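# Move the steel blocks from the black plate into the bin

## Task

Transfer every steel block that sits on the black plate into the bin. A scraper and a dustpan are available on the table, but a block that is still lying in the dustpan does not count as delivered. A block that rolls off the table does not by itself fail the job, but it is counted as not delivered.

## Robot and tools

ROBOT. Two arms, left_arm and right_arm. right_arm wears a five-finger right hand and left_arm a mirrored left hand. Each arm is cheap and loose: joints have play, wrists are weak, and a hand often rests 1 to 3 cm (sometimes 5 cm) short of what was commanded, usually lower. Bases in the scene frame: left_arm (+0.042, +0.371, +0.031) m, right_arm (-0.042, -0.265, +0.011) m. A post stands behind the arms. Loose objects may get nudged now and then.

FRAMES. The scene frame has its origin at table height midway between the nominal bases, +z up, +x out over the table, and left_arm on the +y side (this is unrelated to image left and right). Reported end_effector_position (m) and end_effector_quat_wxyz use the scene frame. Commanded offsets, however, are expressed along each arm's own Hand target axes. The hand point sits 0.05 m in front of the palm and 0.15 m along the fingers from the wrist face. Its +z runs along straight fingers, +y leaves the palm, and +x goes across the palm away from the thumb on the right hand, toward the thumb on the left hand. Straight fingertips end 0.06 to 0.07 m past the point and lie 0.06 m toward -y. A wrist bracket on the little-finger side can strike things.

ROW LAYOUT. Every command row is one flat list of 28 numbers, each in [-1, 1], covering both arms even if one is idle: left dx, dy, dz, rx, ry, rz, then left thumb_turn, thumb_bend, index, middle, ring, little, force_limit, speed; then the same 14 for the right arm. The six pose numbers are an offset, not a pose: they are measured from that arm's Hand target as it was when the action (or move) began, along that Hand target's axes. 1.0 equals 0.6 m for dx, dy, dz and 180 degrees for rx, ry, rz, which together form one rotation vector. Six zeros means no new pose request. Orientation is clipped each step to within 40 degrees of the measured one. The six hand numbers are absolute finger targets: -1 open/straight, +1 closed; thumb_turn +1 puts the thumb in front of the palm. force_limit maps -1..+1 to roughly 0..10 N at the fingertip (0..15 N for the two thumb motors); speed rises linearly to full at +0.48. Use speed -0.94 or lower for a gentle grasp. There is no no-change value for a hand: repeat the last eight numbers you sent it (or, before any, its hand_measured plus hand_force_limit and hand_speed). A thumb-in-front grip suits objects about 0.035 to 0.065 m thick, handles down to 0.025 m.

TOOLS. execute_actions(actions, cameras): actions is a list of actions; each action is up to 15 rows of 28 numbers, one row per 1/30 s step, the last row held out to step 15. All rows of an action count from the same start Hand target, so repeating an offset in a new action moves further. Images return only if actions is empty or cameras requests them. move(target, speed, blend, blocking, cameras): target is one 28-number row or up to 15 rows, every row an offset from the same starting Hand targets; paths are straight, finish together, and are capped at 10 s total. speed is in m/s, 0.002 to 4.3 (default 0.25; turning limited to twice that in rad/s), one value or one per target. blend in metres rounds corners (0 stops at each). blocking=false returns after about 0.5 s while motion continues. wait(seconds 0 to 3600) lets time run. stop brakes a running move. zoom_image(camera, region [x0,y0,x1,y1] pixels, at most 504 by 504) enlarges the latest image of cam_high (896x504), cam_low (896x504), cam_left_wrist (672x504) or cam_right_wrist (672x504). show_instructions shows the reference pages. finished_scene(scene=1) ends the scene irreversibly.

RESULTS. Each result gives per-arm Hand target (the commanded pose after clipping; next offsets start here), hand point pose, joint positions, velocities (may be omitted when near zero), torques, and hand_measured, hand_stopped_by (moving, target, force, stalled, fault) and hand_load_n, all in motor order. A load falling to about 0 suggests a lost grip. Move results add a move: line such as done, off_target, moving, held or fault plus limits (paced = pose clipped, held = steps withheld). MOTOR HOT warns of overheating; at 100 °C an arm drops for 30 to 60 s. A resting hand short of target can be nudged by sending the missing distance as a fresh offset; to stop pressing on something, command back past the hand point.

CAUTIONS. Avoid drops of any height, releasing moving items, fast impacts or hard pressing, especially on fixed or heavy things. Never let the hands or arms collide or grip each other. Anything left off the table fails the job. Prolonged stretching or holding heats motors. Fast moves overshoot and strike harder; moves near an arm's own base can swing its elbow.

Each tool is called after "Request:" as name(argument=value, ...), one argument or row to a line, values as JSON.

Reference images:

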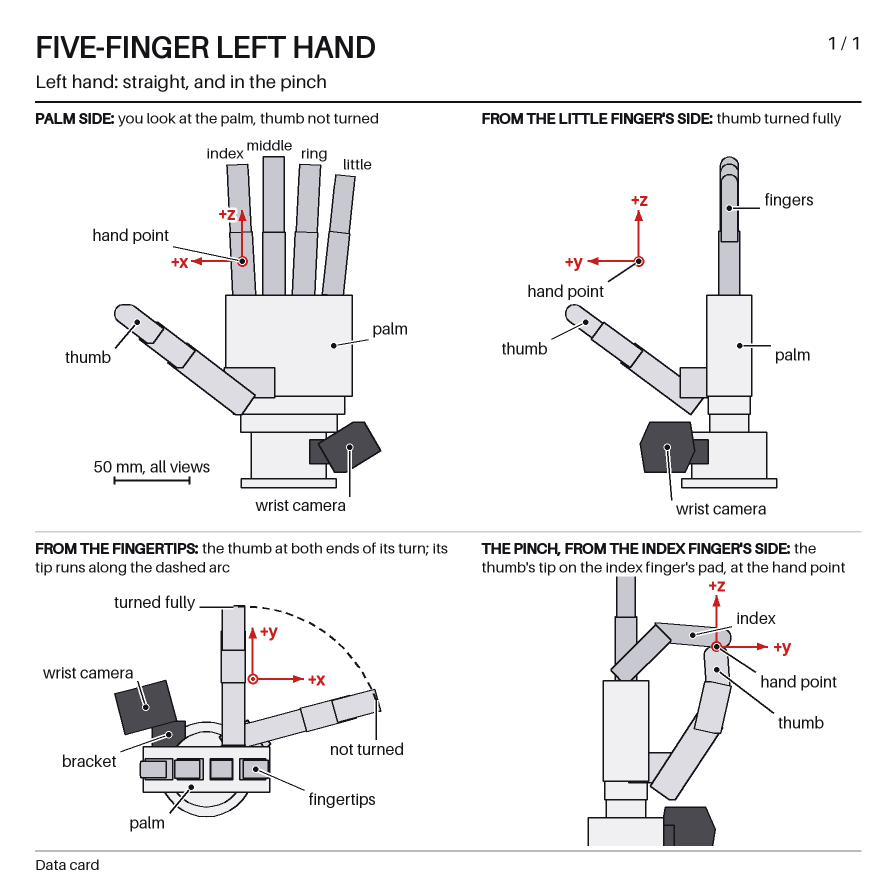

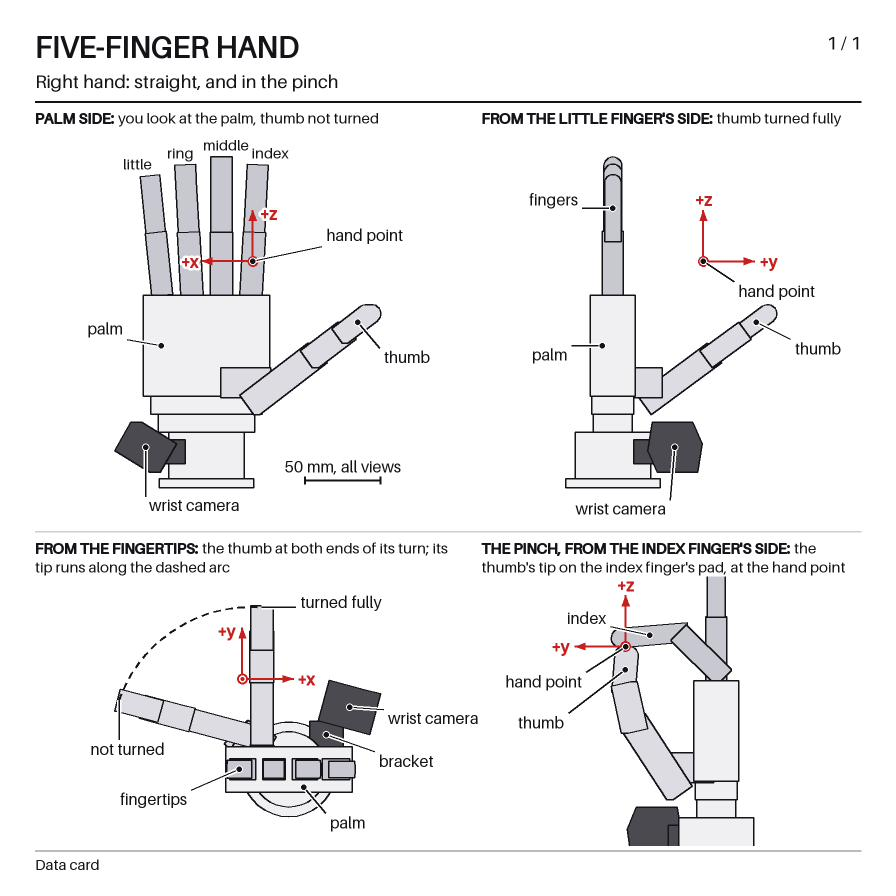

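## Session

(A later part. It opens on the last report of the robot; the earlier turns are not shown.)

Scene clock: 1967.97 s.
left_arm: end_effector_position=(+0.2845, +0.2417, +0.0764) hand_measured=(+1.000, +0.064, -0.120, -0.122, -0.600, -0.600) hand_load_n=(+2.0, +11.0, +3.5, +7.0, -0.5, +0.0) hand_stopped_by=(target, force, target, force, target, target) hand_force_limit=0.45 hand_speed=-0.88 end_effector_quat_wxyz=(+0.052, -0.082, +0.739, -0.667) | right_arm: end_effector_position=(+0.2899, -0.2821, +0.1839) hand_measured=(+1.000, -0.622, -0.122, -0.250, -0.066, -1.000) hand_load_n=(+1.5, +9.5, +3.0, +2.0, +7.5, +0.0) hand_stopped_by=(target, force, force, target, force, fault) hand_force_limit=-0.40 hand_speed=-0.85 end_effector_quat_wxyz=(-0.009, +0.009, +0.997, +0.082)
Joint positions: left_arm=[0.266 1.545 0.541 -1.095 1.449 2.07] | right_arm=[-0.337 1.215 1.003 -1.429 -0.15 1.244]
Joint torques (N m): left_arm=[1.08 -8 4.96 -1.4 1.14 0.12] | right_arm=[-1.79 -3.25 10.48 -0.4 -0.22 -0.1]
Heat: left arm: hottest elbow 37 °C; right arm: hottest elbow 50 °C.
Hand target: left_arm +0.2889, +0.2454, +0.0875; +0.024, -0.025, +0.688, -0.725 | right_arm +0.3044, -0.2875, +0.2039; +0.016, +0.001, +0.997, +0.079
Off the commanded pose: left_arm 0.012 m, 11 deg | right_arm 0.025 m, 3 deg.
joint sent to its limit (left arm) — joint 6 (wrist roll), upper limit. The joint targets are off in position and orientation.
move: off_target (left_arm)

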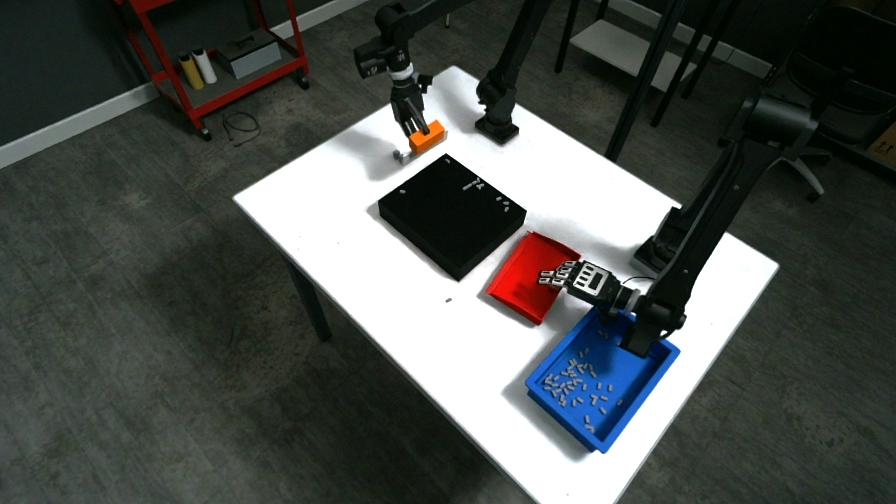

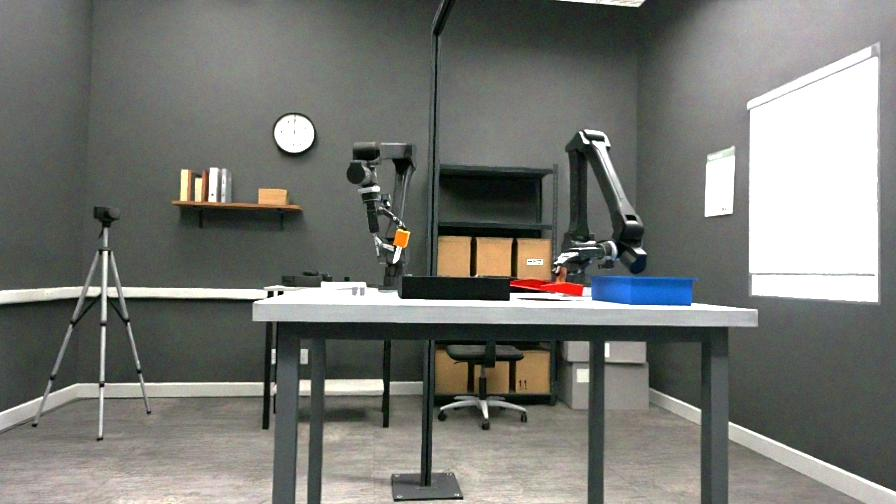

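Request:
move(
  target=[
    [-0.35,-0.0655,0.0408,-0.0555,0.0211,0.0008,1,0.5,-0.12,0.1,-0.6,-0.6,0.45,-0.88,0,0,0,0,0,0,1,0.1,0.0,-0.25,0.0,-1,-0.4,-0.85],
  ],
  speed=0.08,
  cameras=["cam_high","cam_low"],
)

Request:
zoom_image(
  camera="cam_high",
  region=[400, 240, 600, 400],
)

Request:
zoom_image(
  camera="cam_low",
  region=[480, 230, 620, 320],
)

Scene clock: 1994.83 s.
left_arm: end_effector_position=(+0.4802, +0.2376, +0.1097) hand_measured=(+1.000, +0.064, -0.120, -0.122, -0.600, -0.600) hand_load_n=(+2.0, +11.5, +3.5, +7.0, +0.0, -0.5) hand_stopped_by=(target, force, target, force, target, target) hand_force_limit=0.45 hand_speed=-0.88 end_effector_quat_wxyz=(-0.007, -0.023, +0.758, -0.652) | right_arm: end_effector_position=(+0.2899, -0.2821, +0.1839) hand_measured=(+1.000, -0.622, -0.122, -0.250, -0.066, -1.000) hand_load_n=(+1.5, +9.0, +3.0, +2.0, +7.5, +0.0) hand_stopped_by=(target, force, force, target, force, fault) hand_force_limit=-0.40 hand_speed=-0.85 end_effector_quat_wxyz=(-0.009, +0.009, +0.997, +0.082)
Joint positions: left_arm=[0.125 1.901 1.232 -1.434 1.395 2.068] | right_arm=[-0.337 1.215 1.003 -1.429 -0.15 1.244]
Joint torques (N m): left_arm=[0.15 -14.21 12.37 -1.5 1.12 0.14] | right_arm=[-1.79 -3.25 10.47 -0.39 -0.21 -0.1]
Heat: left arm: hottest elbow 36 °C; right arm: hottest elbow 50 °C.
Hand target: left_arm +0.5001, +0.2376, +0.1271; +0.000, -0.003, +0.749, -0.663 | right_arm +0.3044, -0.2875, +0.2039; +0.016, +0.001, +0.997, +0.079
Off the commanded pose: left_arm 0.026 m, 3 deg | right_arm 0.025 m, 3 deg.
joint sent to its limit (left arm) — joint 6 (wrist roll), upper limit. The joint targets are off in position, not in orientation.
move: off_target (left_arm)

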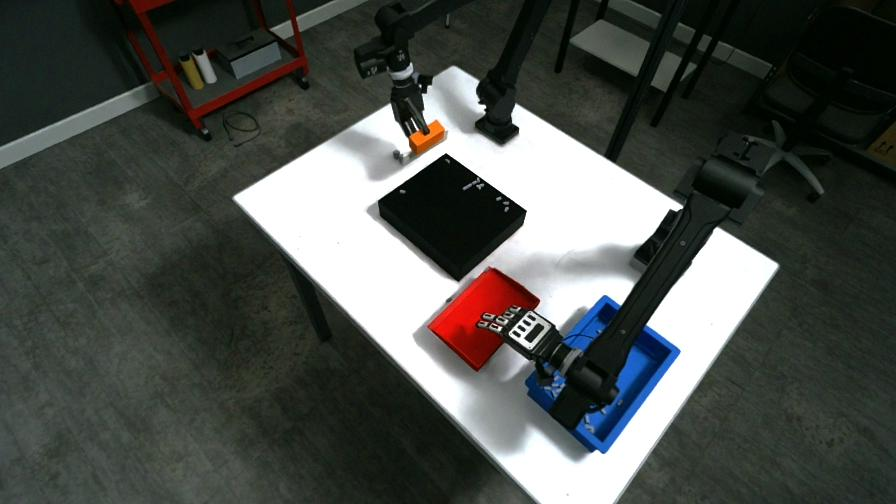

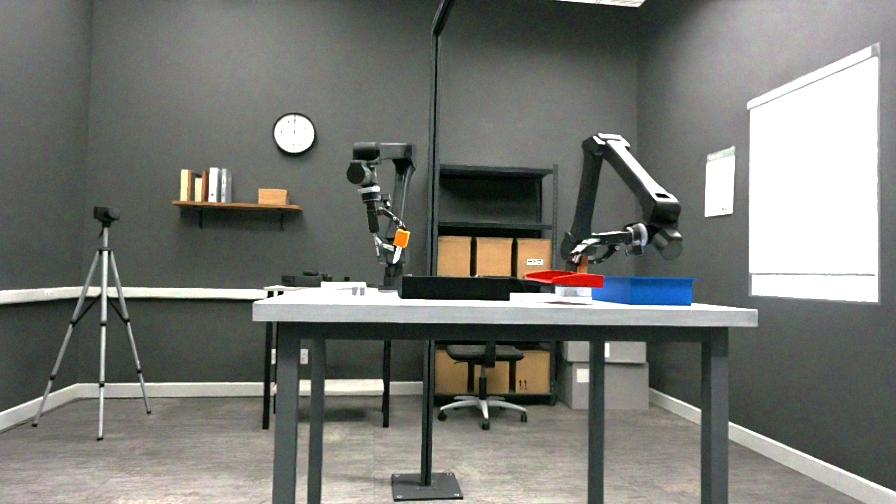

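Scaled by 2.520.

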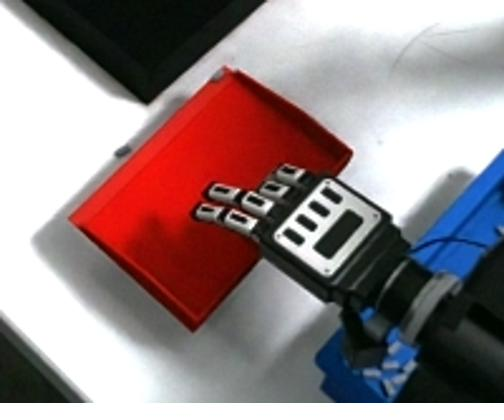

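Scaled by 3.600.

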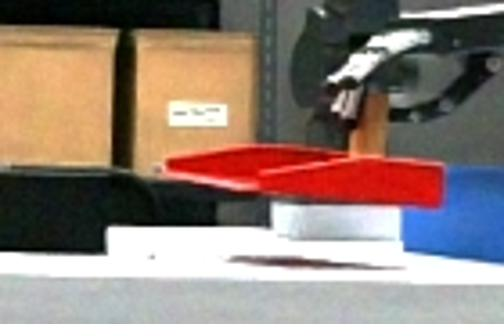

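Request:
move(
  target=[
    [0.0133,0.1072,0.0158,-0.011,0,0,1,0.5,-0.12,0.1,-0.6,-0.6,0.45,-0.88,0,0,0,0,0,0,1,0.1,0.0,-0.25,0.0,-1,-0.4,-0.85],
  ],
  speed=0.06,
  cameras=["cam_high","cam_low"],
)

Request:
zoom_image(
  camera="cam_high",
  region=[400, 240, 600, 400],
)

Request:
zoom_image(
  camera="cam_low",
  region=[480, 230, 620, 320],
)

Scene clock: 2001.80 s.
left_arm: end_effector_position=(+0.4875, +0.2374, +0.0597) hand_measured=(+1.000, +0.064, -0.120, -0.122, -0.600, -0.600) hand_load_n=(+1.5, +10.0, +4.5, +8.0, -0.5, -0.5) hand_stopped_by=(target, force, target, force, target, target) hand_force_limit=0.45 hand_speed=-0.88 end_effector_quat_wxyz=(-0.004, -0.007, +0.766, -0.643) | right_arm: end_effector_position=(+0.2899, -0.2821, +0.1839) hand_measured=(+1.000, -0.622, -0.122, -0.250, -0.066, -1.000) hand_load_n=(+1.0, +9.0, +3.0, +2.5, +7.5, +0.0) hand_stopped_by=(target, force, force, target, force, fault) hand_force_limit=-0.40 hand_speed=-0.85 end_effector_quat_wxyz=(-0.009, +0.009, +0.997, +0.082)
Joint positions: left_arm=[0.117 1.99 1.231 -1.317 1.372 2.07] | right_arm=[-0.337 1.215 1.003 -1.429 -0.15 1.244]
Joint torques (N m): left_arm=[0.32 -14.8 6.94 -0.12 1.1 0.14] | right_arm=[-1.79 -3.31 10.48 -0.39 -0.21 -0.1]
Heat: left arm: hottest elbow 37 °C; right arm: hottest elbow 50 °C.
Hand target: left_arm +0.4918, +0.2360, +0.0622; -0.001, -0.003, +0.760, -0.650 | right_arm +0.3044, -0.2875, +0.2039; +0.016, +0.001, +0.997, +0.079
Off the commanded pose: left_arm 0.005 m, 1 deg | right_arm 0.025 m, 3 deg.
joint sent to its limit (left arm) — joint 6 (wrist roll), upper limit. The joint targets are off in position, not in orientation.
move: done

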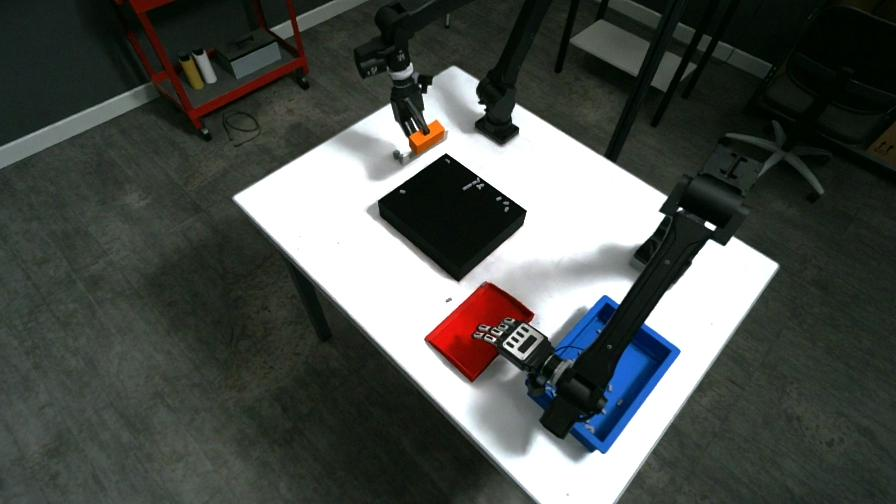

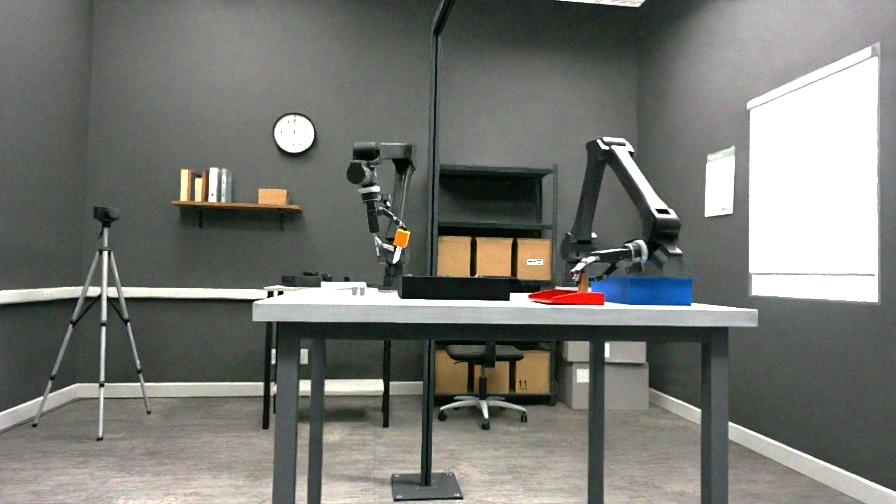

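Scaled by 2.520.

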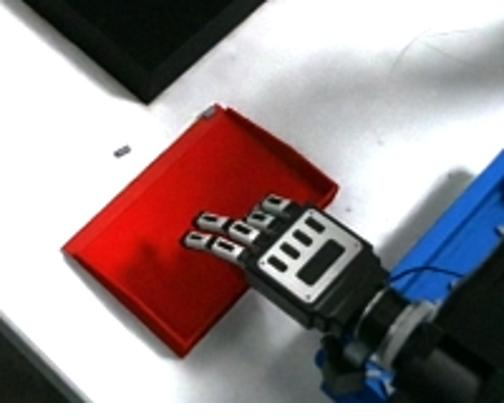

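Scaled by 3.600.

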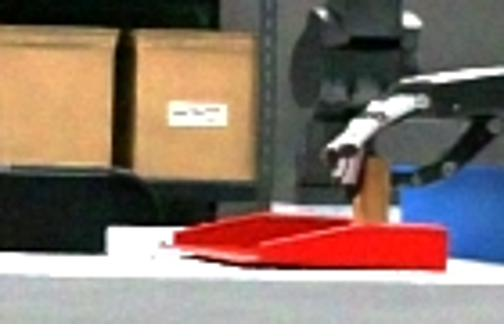

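Request:
move(
  target=[
    [0,0.0049,0.0007,-0.0278,0,0,1,0.5,-0.12,0.1,-0.6,-0.6,0.45,-0.88,0,0,0,0,0,0,1,0.1,0.0,-0.25,0.0,-1,-0.4,-0.85],
  ],
  speed=0.05,
  cameras=["cam_high","cam_low"],
)

Request:
zoom_image(
  camera="cam_low",
  region=[480, 230, 620, 320],
)

Scene clock: 2010.03 s.
left_arm: end_effector_position=(+0.4889, +0.2356, +0.0593) hand_measured=(+1.000, +0.064, -0.120, -0.122, -0.600, -0.600) hand_load_n=(+1.5, +10.5, +4.0, +7.0, +0.0, +0.0) hand_stopped_by=(target, force, target, force, target, target) hand_force_limit=0.45 hand_speed=-0.88 end_effector_quat_wxyz=(-0.010, -0.011, +0.785, -0.620) | right_arm: end_effector_position=(+0.2899, -0.2821, +0.1839) hand_measured=(+1.000, -0.622, -0.122, -0.250, -0.066, -1.000) hand_load_n=(+1.5, +9.0, +3.0, +2.0, +7.5, +0.0) hand_stopped_by=(target, force, force, target, force, fault) hand_force_limit=-0.40 hand_speed=-0.85 end_effector_quat_wxyz=(-0.009, +0.009, +0.997, +0.082)
Joint positions: left_arm=[0.1 1.949 1.211 -1.182 1.322 1.9] | right_arm=[-0.337 1.215 1.003 -1.429 -0.15 1.244]
Joint torques (N m): left_arm=[0.15 -15.44 6.45 0.42 0.35 0] | right_arm=[-1.73 -3.37 10.44 -0.4 -0.21 -0.11]
Heat: left arm: hottest elbow 37 °C; right arm: hottest elbow 50 °C.
Hand target: left_arm +0.4918, +0.2360, +0.0592; -0.001, -0.003, +0.788, -0.616 | right_arm +0.3044, -0.2875, +0.2039; +0.016, +0.001, +0.997, +0.079
Off the commanded pose: left_arm 0.003 m, 2 deg | right_arm 0.025 m, 3 deg.
move: done

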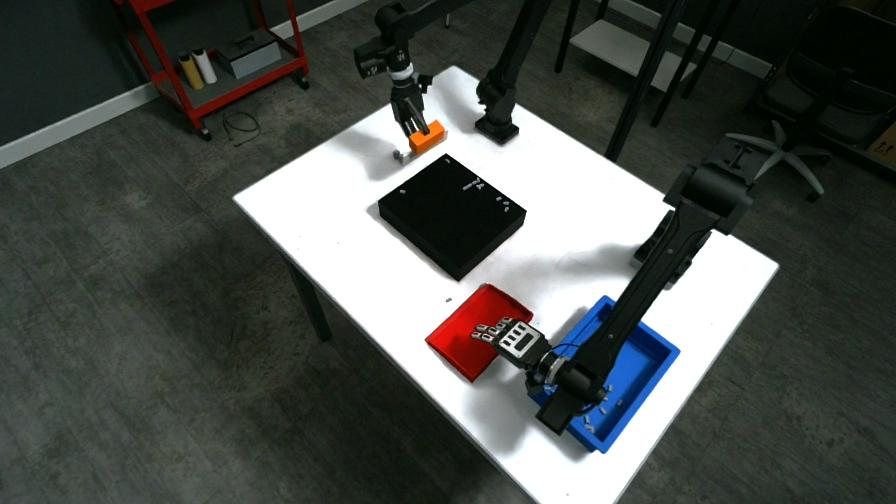

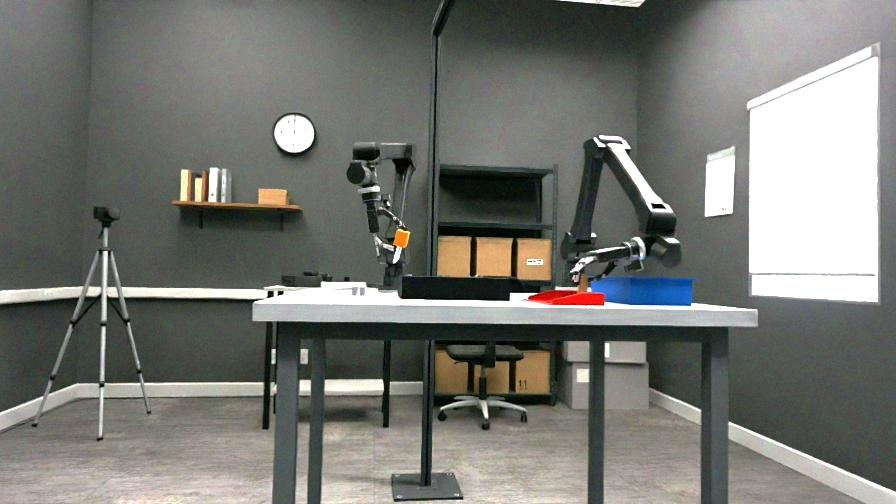

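Scaled by 3.600.

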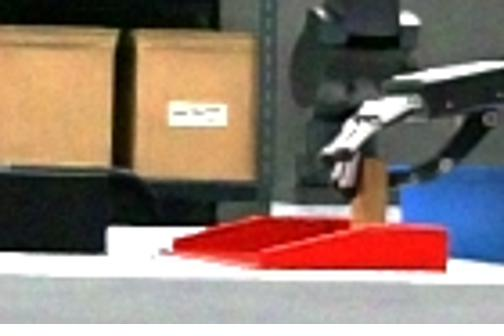

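Request:
move(
  target=[
    [-0.02,0,0,0,0,0,1,0.5,-0.12,0.1,-0.6,-0.6,0.45,-0.88,-0.4757,0.5123,0.0692,0,0,0,1,0.1,0.0,-0.25,0.0,-1,-0.4,-0.85],
  ],
  speed=0.15,
  cameras=["cam_high","cam_low","cam_right_wrist"],
)

Request:
zoom_image(
  camera="cam_high",
  region=[380, 220, 580, 380],
)

Scene clock: 2035.33 s.
left_arm: end_effector_position=(+0.4886, +0.2355, +0.0595) hand_measured=(+1.000, +0.064, -0.120, -0.122, -0.600, -0.600) hand_load_n=(+1.0, +11.0, +4.0, +7.0, +0.0, +0.0) hand_stopped_by=(target, force, target, force, target, target) hand_force_limit=0.45 hand_speed=-0.88 end_effector_quat_wxyz=(-0.013, -0.014, +0.785, -0.620) | right_arm: end_effector_position=(+0.5809, +0.0100, +0.1966) hand_measured=(+1.000, -0.622, -0.122, -0.250, -0.066, -1.000) hand_load_n=(+1.5, +9.0, +3.0, +2.0, +7.5, +0.0) hand_stopped_by=(target, force, force, target, force, fault) hand_force_limit=-0.40 hand_speed=-0.85 end_effector_quat_wxyz=(-0.006, +0.002, +0.998, +0.070)
Joint positions: left_arm=[0.1 1.949 1.211 -1.18 1.322 1.89] | right_arm=[0.31 1.994 1.984 -1.529 -0.137 1.884]
Joint torques (N m): left_arm=[0.15 -13.51 9.81 0.27 0.37 -0.03] | right_arm=[-0.03 -13.1 11 -0.16 -0.01 0.15]
Heat: left arm: hottest elbow 37 °C; right arm: hottest elbow 50 °C.
Hand target: left_arm +0.5038, +0.2360, +0.0591; -0.001, -0.003, +0.788, -0.616 | right_arm +0.5907, +0.0214, +0.2202; +0.016, +0.001, +0.997, +0.079
Off the commanded pose: left_arm 0.015 m, 2 deg | right_arm 0.028 m, 3 deg.
move: off_target (left_arm, right_arm)
cam_right_wrist: T_world_to_cam=[[-0.28184, 0.95311, 0.11025, 0.13261], [0.82858, 0.18384, 0.52883, -0.58904], [0.48376, 0.2404, -0.84154, -0.00281]] pos_world=[0.5268, -0.01742, 0.29451]

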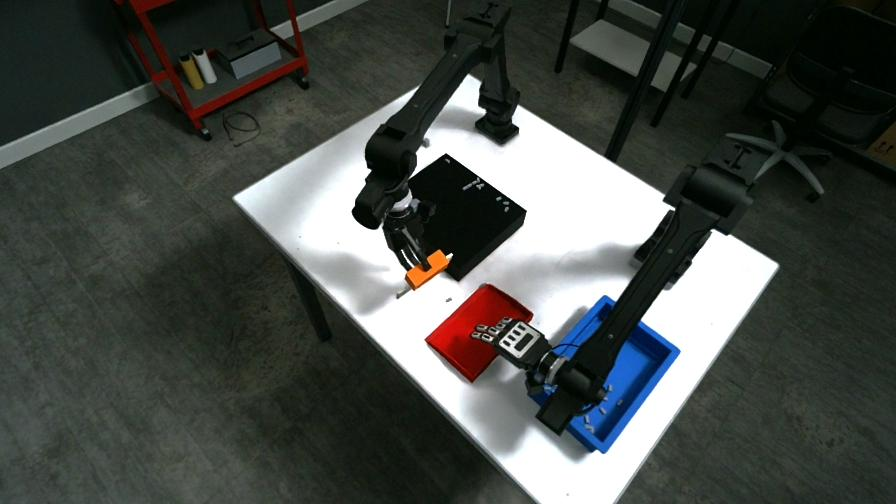

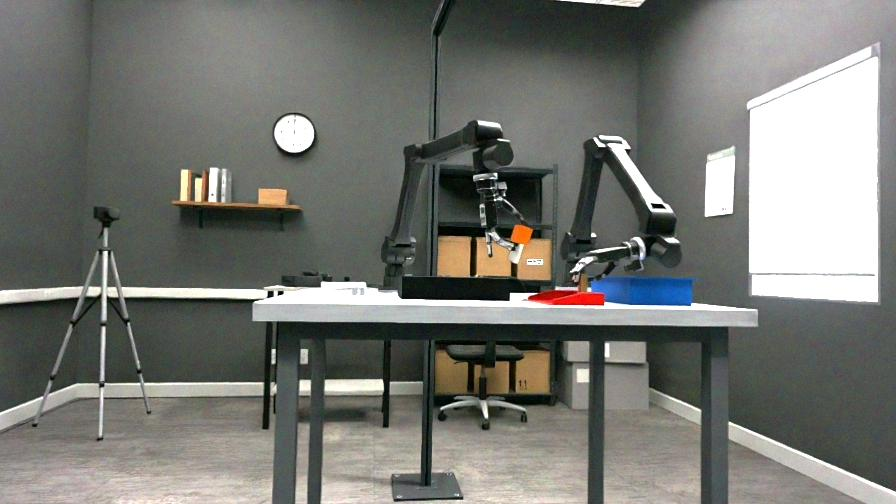

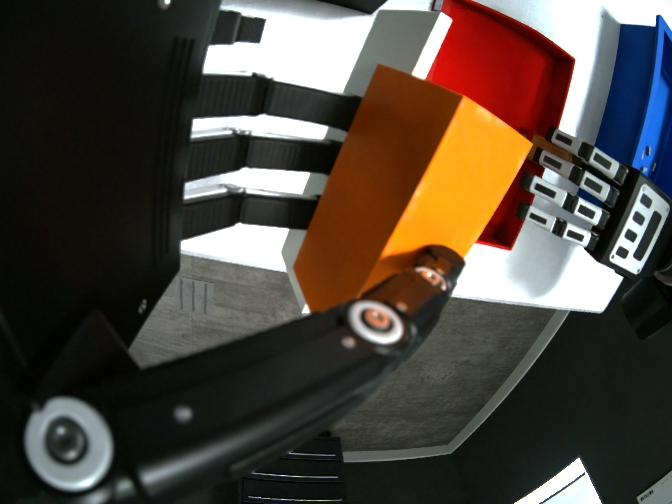

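Scaled by 2.520.

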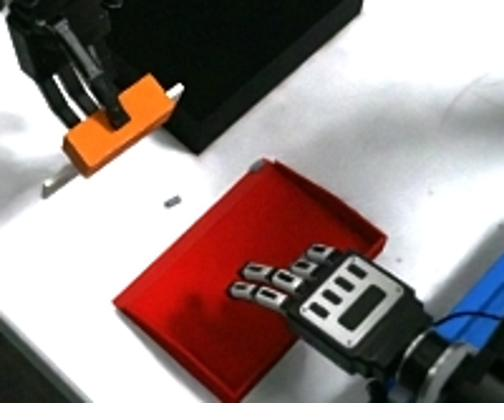

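Request:
move(
  target=[
    [0.0205,0,0,0,0,0,1,0.5,-0.12,0.1,-0.6,-0.6,0.45,-0.88,0.013,-0.0177,0.1697,0,0,0,1,0.1,0.0,-0.25,0.0,-1,-0.4,-0.85],
  ],
  speed=0.08,
  cameras=["cam_high","cam_low","cam_right_wrist"],
)

Request:
zoom_image(
  camera="cam_high",
  region=[380, 220, 580, 380],
)

Request:
zoom_image(
  camera="cam_low",
  region=[480, 230, 620, 320],
)

Scene clock: 2052.40 s.
left_arm: end_effector_position=(+0.4886, +0.2349, +0.0594) hand_measured=(+1.000, +0.064, -0.120, -0.122, -0.600, -0.600) hand_load_n=(+1.0, +11.0, +4.0, +6.5, +0.0, +0.0) hand_stopped_by=(target, force, target, force, target, target) hand_force_limit=0.45 hand_speed=-0.88 end_effector_quat_wxyz=(-0.012, -0.013, +0.785, -0.620) | right_arm: end_effector_position=(+0.5799, +0.0124, +0.1054) hand_measured=(+1.000, -0.622, -0.122, -0.250, -0.066, -1.000) hand_load_n=(+1.5, +9.0, +3.0, +2.0, +7.5, +0.0) hand_stopped_by=(target, force, force, target, force, fault) hand_force_limit=-0.40 hand_speed=-0.85 end_effector_quat_wxyz=(-0.002, +0.002, +0.997, +0.071)
Joint positions: left_arm=[0.099 1.949 1.211 -1.179 1.322 1.89] | right_arm=[0.315 2.02 1.783 -1.293 -0.136 1.889]
Joint torques (N m): left_arm=[0.21 -15.38 6.3 0.39 0.4 0.05] | right_arm=[0.44 -13.39 7.8 0.66 0 0.15]
Heat: left arm: hottest elbow 38 °C; right arm: hottest elbow 49 °C.
Hand target: left_arm +0.4915, +0.2360, +0.0592; -0.001, -0.003, +0.788, -0.616 | right_arm +0.5861, +0.0270, +0.1178; +0.016, +0.001, +0.997, +0.079
Off the commanded pose: left_arm 0.003 m, 2 deg | right_arm 0.020 m, 2 deg.
move: off_target (right_arm)
cam_right_wrist: T_world_to_cam=[[-0.28276, 0.95297, 0.10906, 0.14075], [0.824, 0.18313, 0.53619, -0.5385], [0.491, 0.24148, -0.83703, -0.08444]] pos_world=[0.52498, -0.01512, 0.2027]

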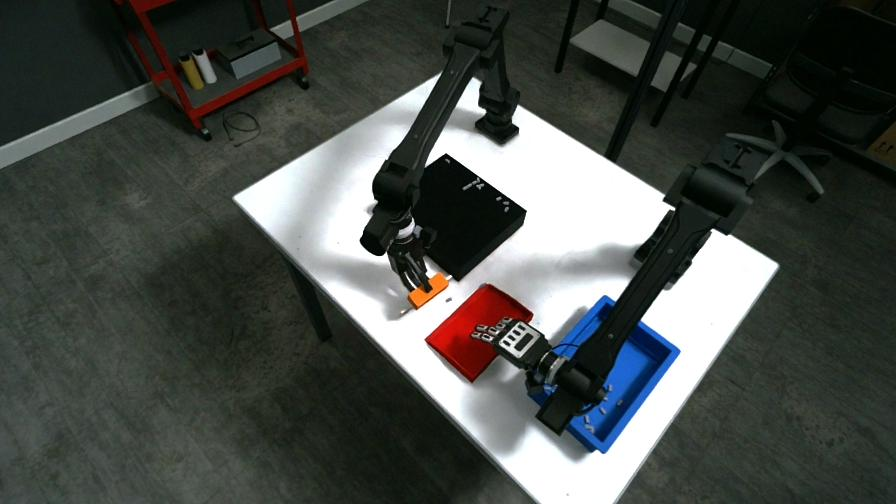

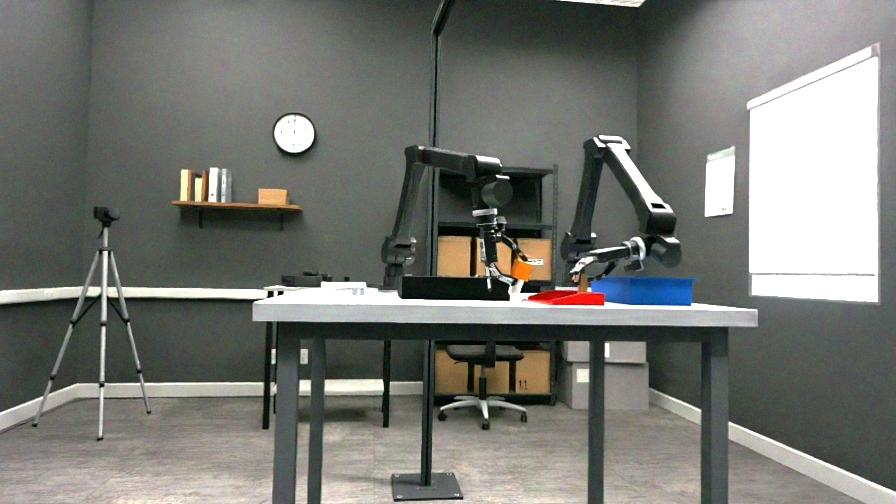

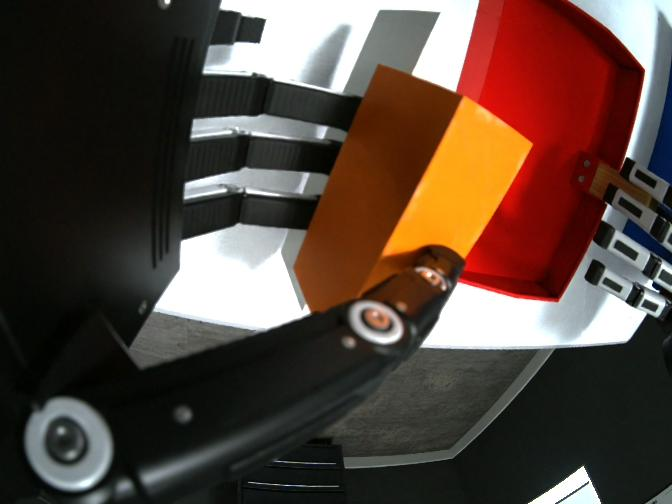

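Scaled by 2.520.

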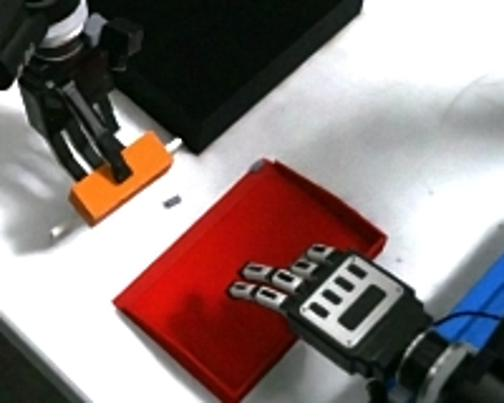

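Scaled by 3.600.

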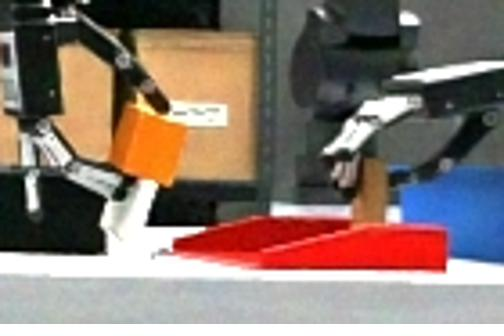

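Request:
move(
  target=[
    [0,0,0,0,0,0,1,0.5,-0.12,0.1,-0.6,-0.6,0.45,-0.88,-0.0007,-0.0037,0.0230,0,0,0,1,0.1,0.0,-0.25,0.0,-1,-0.4,-0.85],
  ],
  speed=0.04,
  cameras=["cam_high","cam_low"],
)

Request:
zoom_image(
  camera="cam_low",
  region=[480, 250, 580, 320],
)

Scene clock: 2062.97 s.
left_arm: end_effector_position=(+0.4886, +0.2349, +0.0594) hand_measured=(+1.000, +0.064, -0.120, -0.122, -0.600, -0.600) hand_load_n=(+1.0, +11.0, +4.0, +6.5, +0.0, +0.0) hand_stopped_by=(target, force, target, force, target, target) hand_force_limit=0.45 hand_speed=-0.88 end_effector_quat_wxyz=(-0.012, -0.013, +0.785, -0.620) | right_arm: end_effector_position=(+0.5819, +0.0120, +0.0959) hand_measured=(+1.000, -0.622, -0.122, -0.250, -0.066, -1.000) hand_load_n=(+0.5, +9.0, +2.5, +2.0, +7.0, +0.0) hand_stopped_by=(target, force, force, target, force, fault) hand_force_limit=-0.40 hand_speed=-0.85 end_effector_quat_wxyz=(+0.002, +0.002, +0.997, +0.072)
Joint positions: left_arm=[0.099 1.949 1.211 -1.179 1.322 1.89] | right_arm=[0.313 2.026 1.766 -1.262 -0.136 1.889]
Joint torques (N m): left_arm=[0.38 -15.44 6.28 0.43 0.39 0.05] | right_arm=[0.38 -13.04 7.61 0.62 0 0.16]
Heat: left arm: hottest elbow 37 °C; right arm: hottest elbow 48 °C.
Hand target: left_arm +0.4915, +0.2360, +0.0592; -0.001, -0.003, +0.788, -0.616 | right_arm +0.5869, +0.0270, +0.1038; +0.016, +0.001, +0.997, +0.079
Off the commanded pose: left_arm 0.003 m, 2 deg | right_arm 0.018 m, 2 deg.
move: off_target (right_arm)

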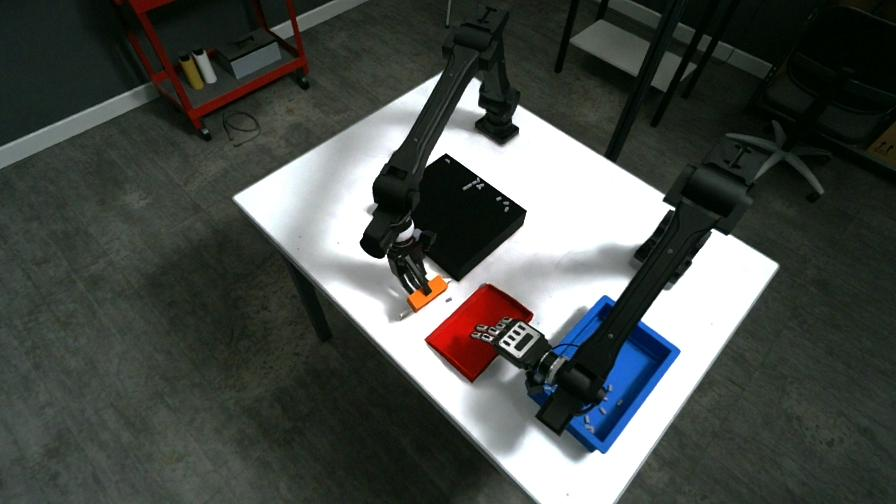

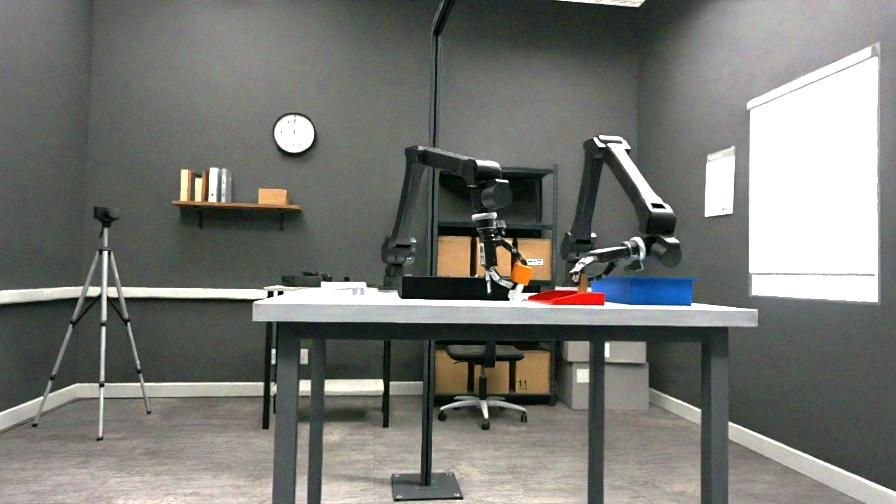

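Scaled by 5.040.

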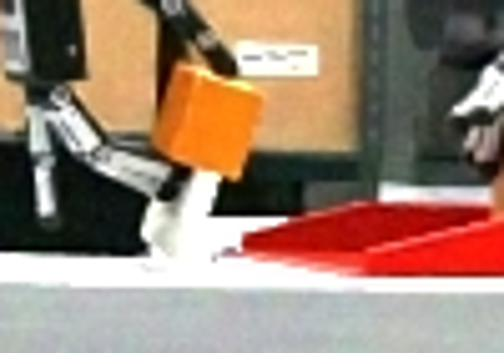

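Request:
move(
  target=[
    [0,0,0,0,0,0,1,0.5,-0.12,0.1,-0.6,-0.6,0.45,-0.88,-0.0002,-0.0009,0.0058,0,0,0,1,0.1,0.0,-0.25,0.0,-1,-0.4,-0.85],
    [0,0,0,0,0,0,1,0.5,-0.12,0.1,-0.6,-0.6,0.45,-0.88,0.0,0.0880,0.0203,0,0,0,1,0.1,0.0,-0.25,0.0,-1,-0.4,-0.85],
  ],
  speed=0.04,
  cameras=["cam_high","cam_low","cam_right_wrist"],
)

Request:
zoom_image(
  camera="cam_high",
  region=[380, 220, 580, 380],
)

Request:
zoom_image(
  camera="cam_low",
  region=[500, 250, 600, 320],
)

Scene clock: 2071.40 s.
left_arm: end_effector_position=(+0.4886, +0.2349, +0.0594) hand_measured=(+1.000, +0.064, -0.120, -0.122, -0.600, -0.600) hand_load_n=(+1.0, +10.5, +4.0, +7.0, +0.0, +0.0) hand_stopped_by=(target, force, target, force, target, target) hand_force_limit=0.45 hand_speed=-0.88 end_effector_quat_wxyz=(-0.012, -0.013, +0.785, -0.620) | right_arm: end_effector_position=(+0.5816, +0.0634, +0.0947) hand_measured=(+1.000, -0.622, -0.122, -0.250, -0.066, -1.000) hand_load_n=(+0.0, +10.0, +1.0, +1.5, +8.5, +0.0) hand_stopped_by=(target, force, force, target, force, fault) hand_force_limit=-0.40 hand_speed=-0.85 end_effector_quat_wxyz=(+0.008, +0.007, +0.997, +0.074)
Joint positions: left_arm=[0.099 1.949 1.211 -1.179 1.322 1.89] | right_arm=[0.392 2.062 1.818 -1.254 -0.13 1.977]
Joint torques (N m): left_arm=[0.32 -15.33 6.24 0.51 0.39 0.05] | right_arm=[0.5 -12.22 9.81 -0.08 0.02 0.15]
Heat: left arm: hottest elbow 37 °C; right arm: hottest elbow 47 °C.
Hand target: left_arm +0.4915, +0.2360, +0.0592; -0.001, -0.003, +0.788, -0.616 | right_arm +0.5873, +0.0810, +0.1001; +0.016, +0.001, +0.997, +0.079
Off the commanded pose: left_arm 0.003 m, 2 deg | right_arm 0.019 m, 1 deg.
move: off_target (right_arm)
cam_right_wrist: T_world_to_cam=[[-0.27379, 0.95556, 0.10928, 0.08836], [0.81542, 0.17037, 0.55323, -0.5393], [0.51003, 0.24058, -0.82583, -0.11857]] pos_world=[0.52442, 0.03597, 0.19079]

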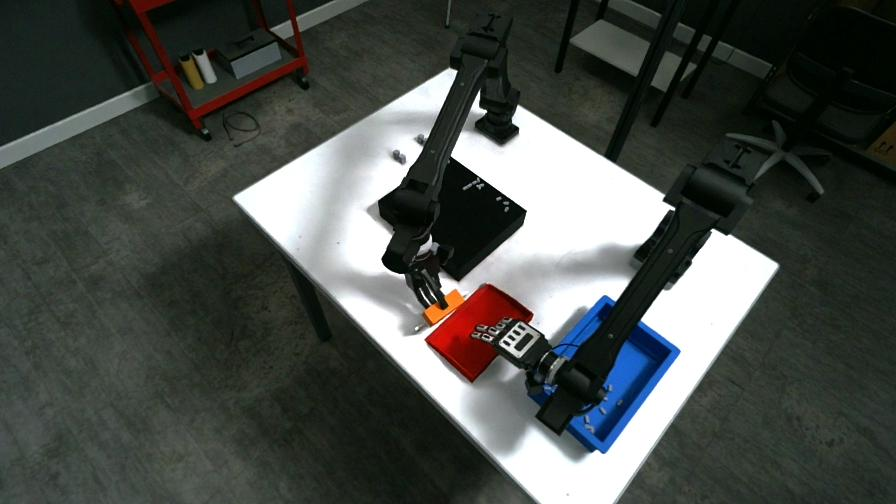

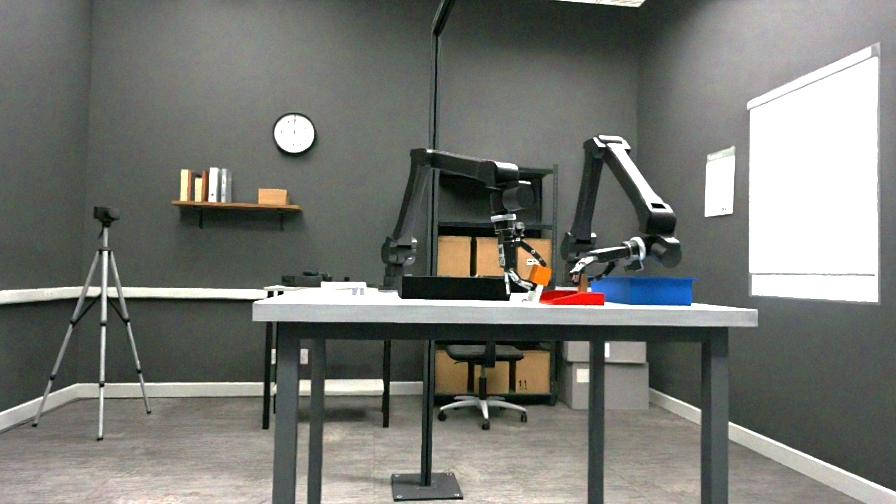

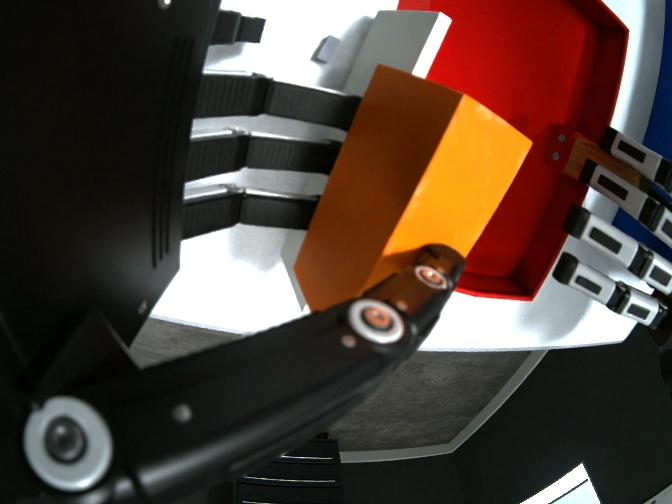

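Scaled by 2.520.

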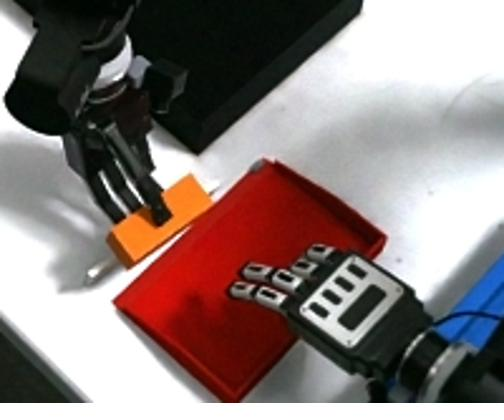

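Scaled by 5.040.

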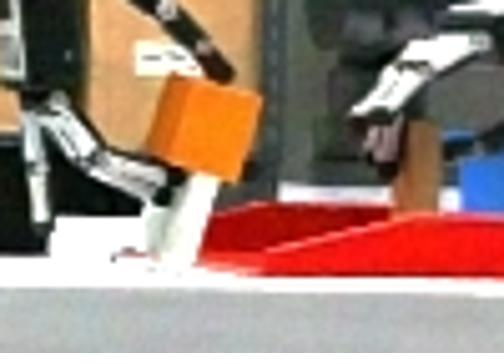

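Request:
move(
  target=[
    [0,0,0,0,0,0,1,0.5,-0.12,0.1,-0.6,-0.6,0.45,-0.88,-0.0015,0.0079,-0.0494,0,0,0,1,0.1,0.0,-0.25,0.0,-1,-0.4,-0.85],
    [0,0,0,0,0,0,1,0.5,-0.12,0.1,-0.6,-0.6,0.45,-0.88,-0.0017,-0.0785,-0.0632,0,0,0,1,0.1,0.0,-0.25,0.0,-1,-0.4,-0.85],
    [0,0,0,0,0,0,1,0.5,-0.12,0.1,-0.6,-0.6,0.45,-0.88,0,-0.088,-0.0038,0,0,0,1,0.1,0.0,-0.25,0.0,-1,-0.4,-0.85],
  ],
  speed=0.05,
  cameras=["cam_high","cam_low","cam_right_wrist"],
)

Request:
zoom_image(
  camera="cam_high",
  region=[380, 220, 580, 380],
)

Request:
zoom_image(
  camera="cam_low",
  region=[500, 250, 600, 320],
)

Scene clock: 2086.20 s.
left_arm: end_effector_position=(+0.4886, +0.2349, +0.0594) hand_measured=(+1.000, +0.064, -0.120, -0.122, -0.600, -0.600) hand_load_n=(+1.0, +10.5, +4.0, +7.0, +0.0, -0.5) hand_stopped_by=(target, force, target, force, target, target) hand_force_limit=0.45 hand_speed=-0.88 end_effector_quat_wxyz=(-0.012, -0.013, +0.785, -0.620) | right_arm: end_effector_position=(+0.5840, +0.0274, +0.0910) hand_measured=(+1.000, -0.622, -0.122, -0.250, -0.066, -1.000) hand_load_n=(+0.0, +12.5, +0.0, +1.0, +10.5, +0.0) hand_stopped_by=(target, force, force, target, force, fault) hand_force_limit=-0.40 hand_speed=-0.85 end_effector_quat_wxyz=(+0.009, +0.002, +0.997, +0.073)
Joint positions: left_arm=[0.099 1.949 1.211 -1.179 1.322 1.89] | right_arm=[0.336 2.039 1.77 -1.237 -0.133 1.913]
Joint torques (N m): left_arm=[0.56 -15.33 6.28 0.44 0.4 0.06] | right_arm=[-1.44 -13.57 6.32 0.54 -0.12 -0.05]
Heat: left arm: hottest elbow 37 °C; right arm: hottest elbow 48 °C.
Hand target: left_arm +0.4915, +0.2360, +0.0592; -0.001, -0.003, +0.788, -0.616 | right_arm +0.5873, +0.0285, +0.0941; +0.016, +0.001, +0.997, +0.079
Off the commanded pose: left_arm 0.003 m, 2 deg | right_arm 0.005 m, 1 deg.
move: done
cam_right_wrist: T_world_to_cam=[[-0.28226, 0.95324, 0.10804, 0.12896], [0.81321, 0.178, 0.55408, -0.53217], [0.50894, 0.24425, -0.82542, -0.11369]] pos_world=[0.52703, -0.00043, 0.18709]

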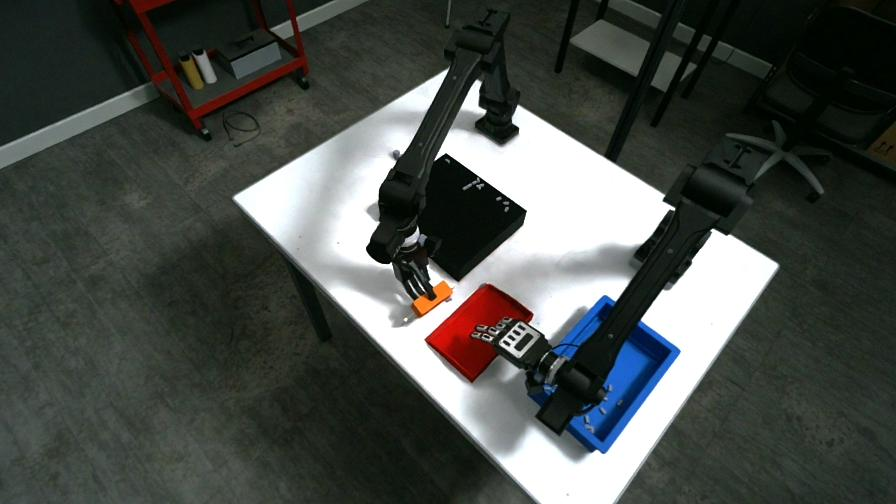

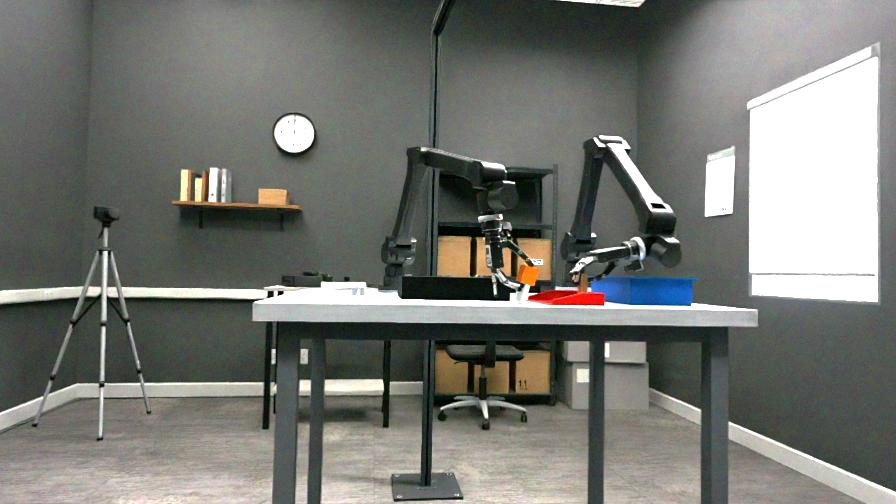

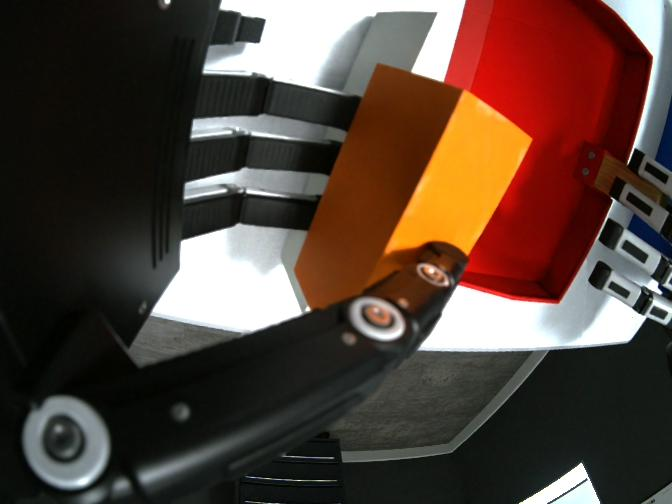

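Scaled by 2.520.

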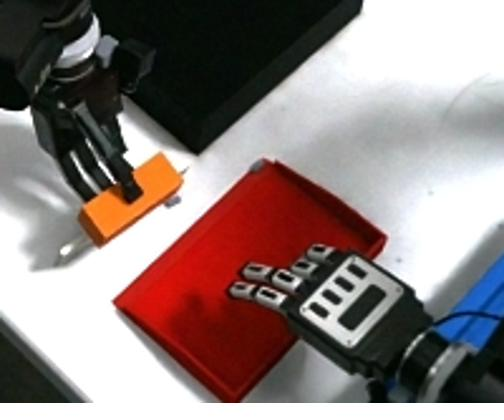

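Scaled by 5.040.

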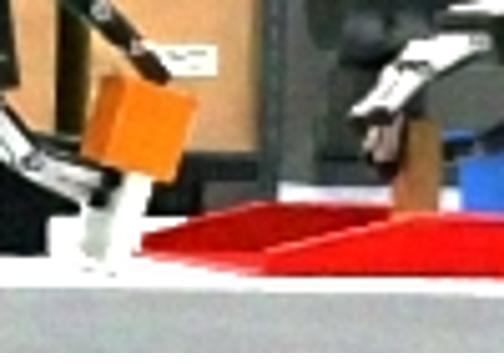

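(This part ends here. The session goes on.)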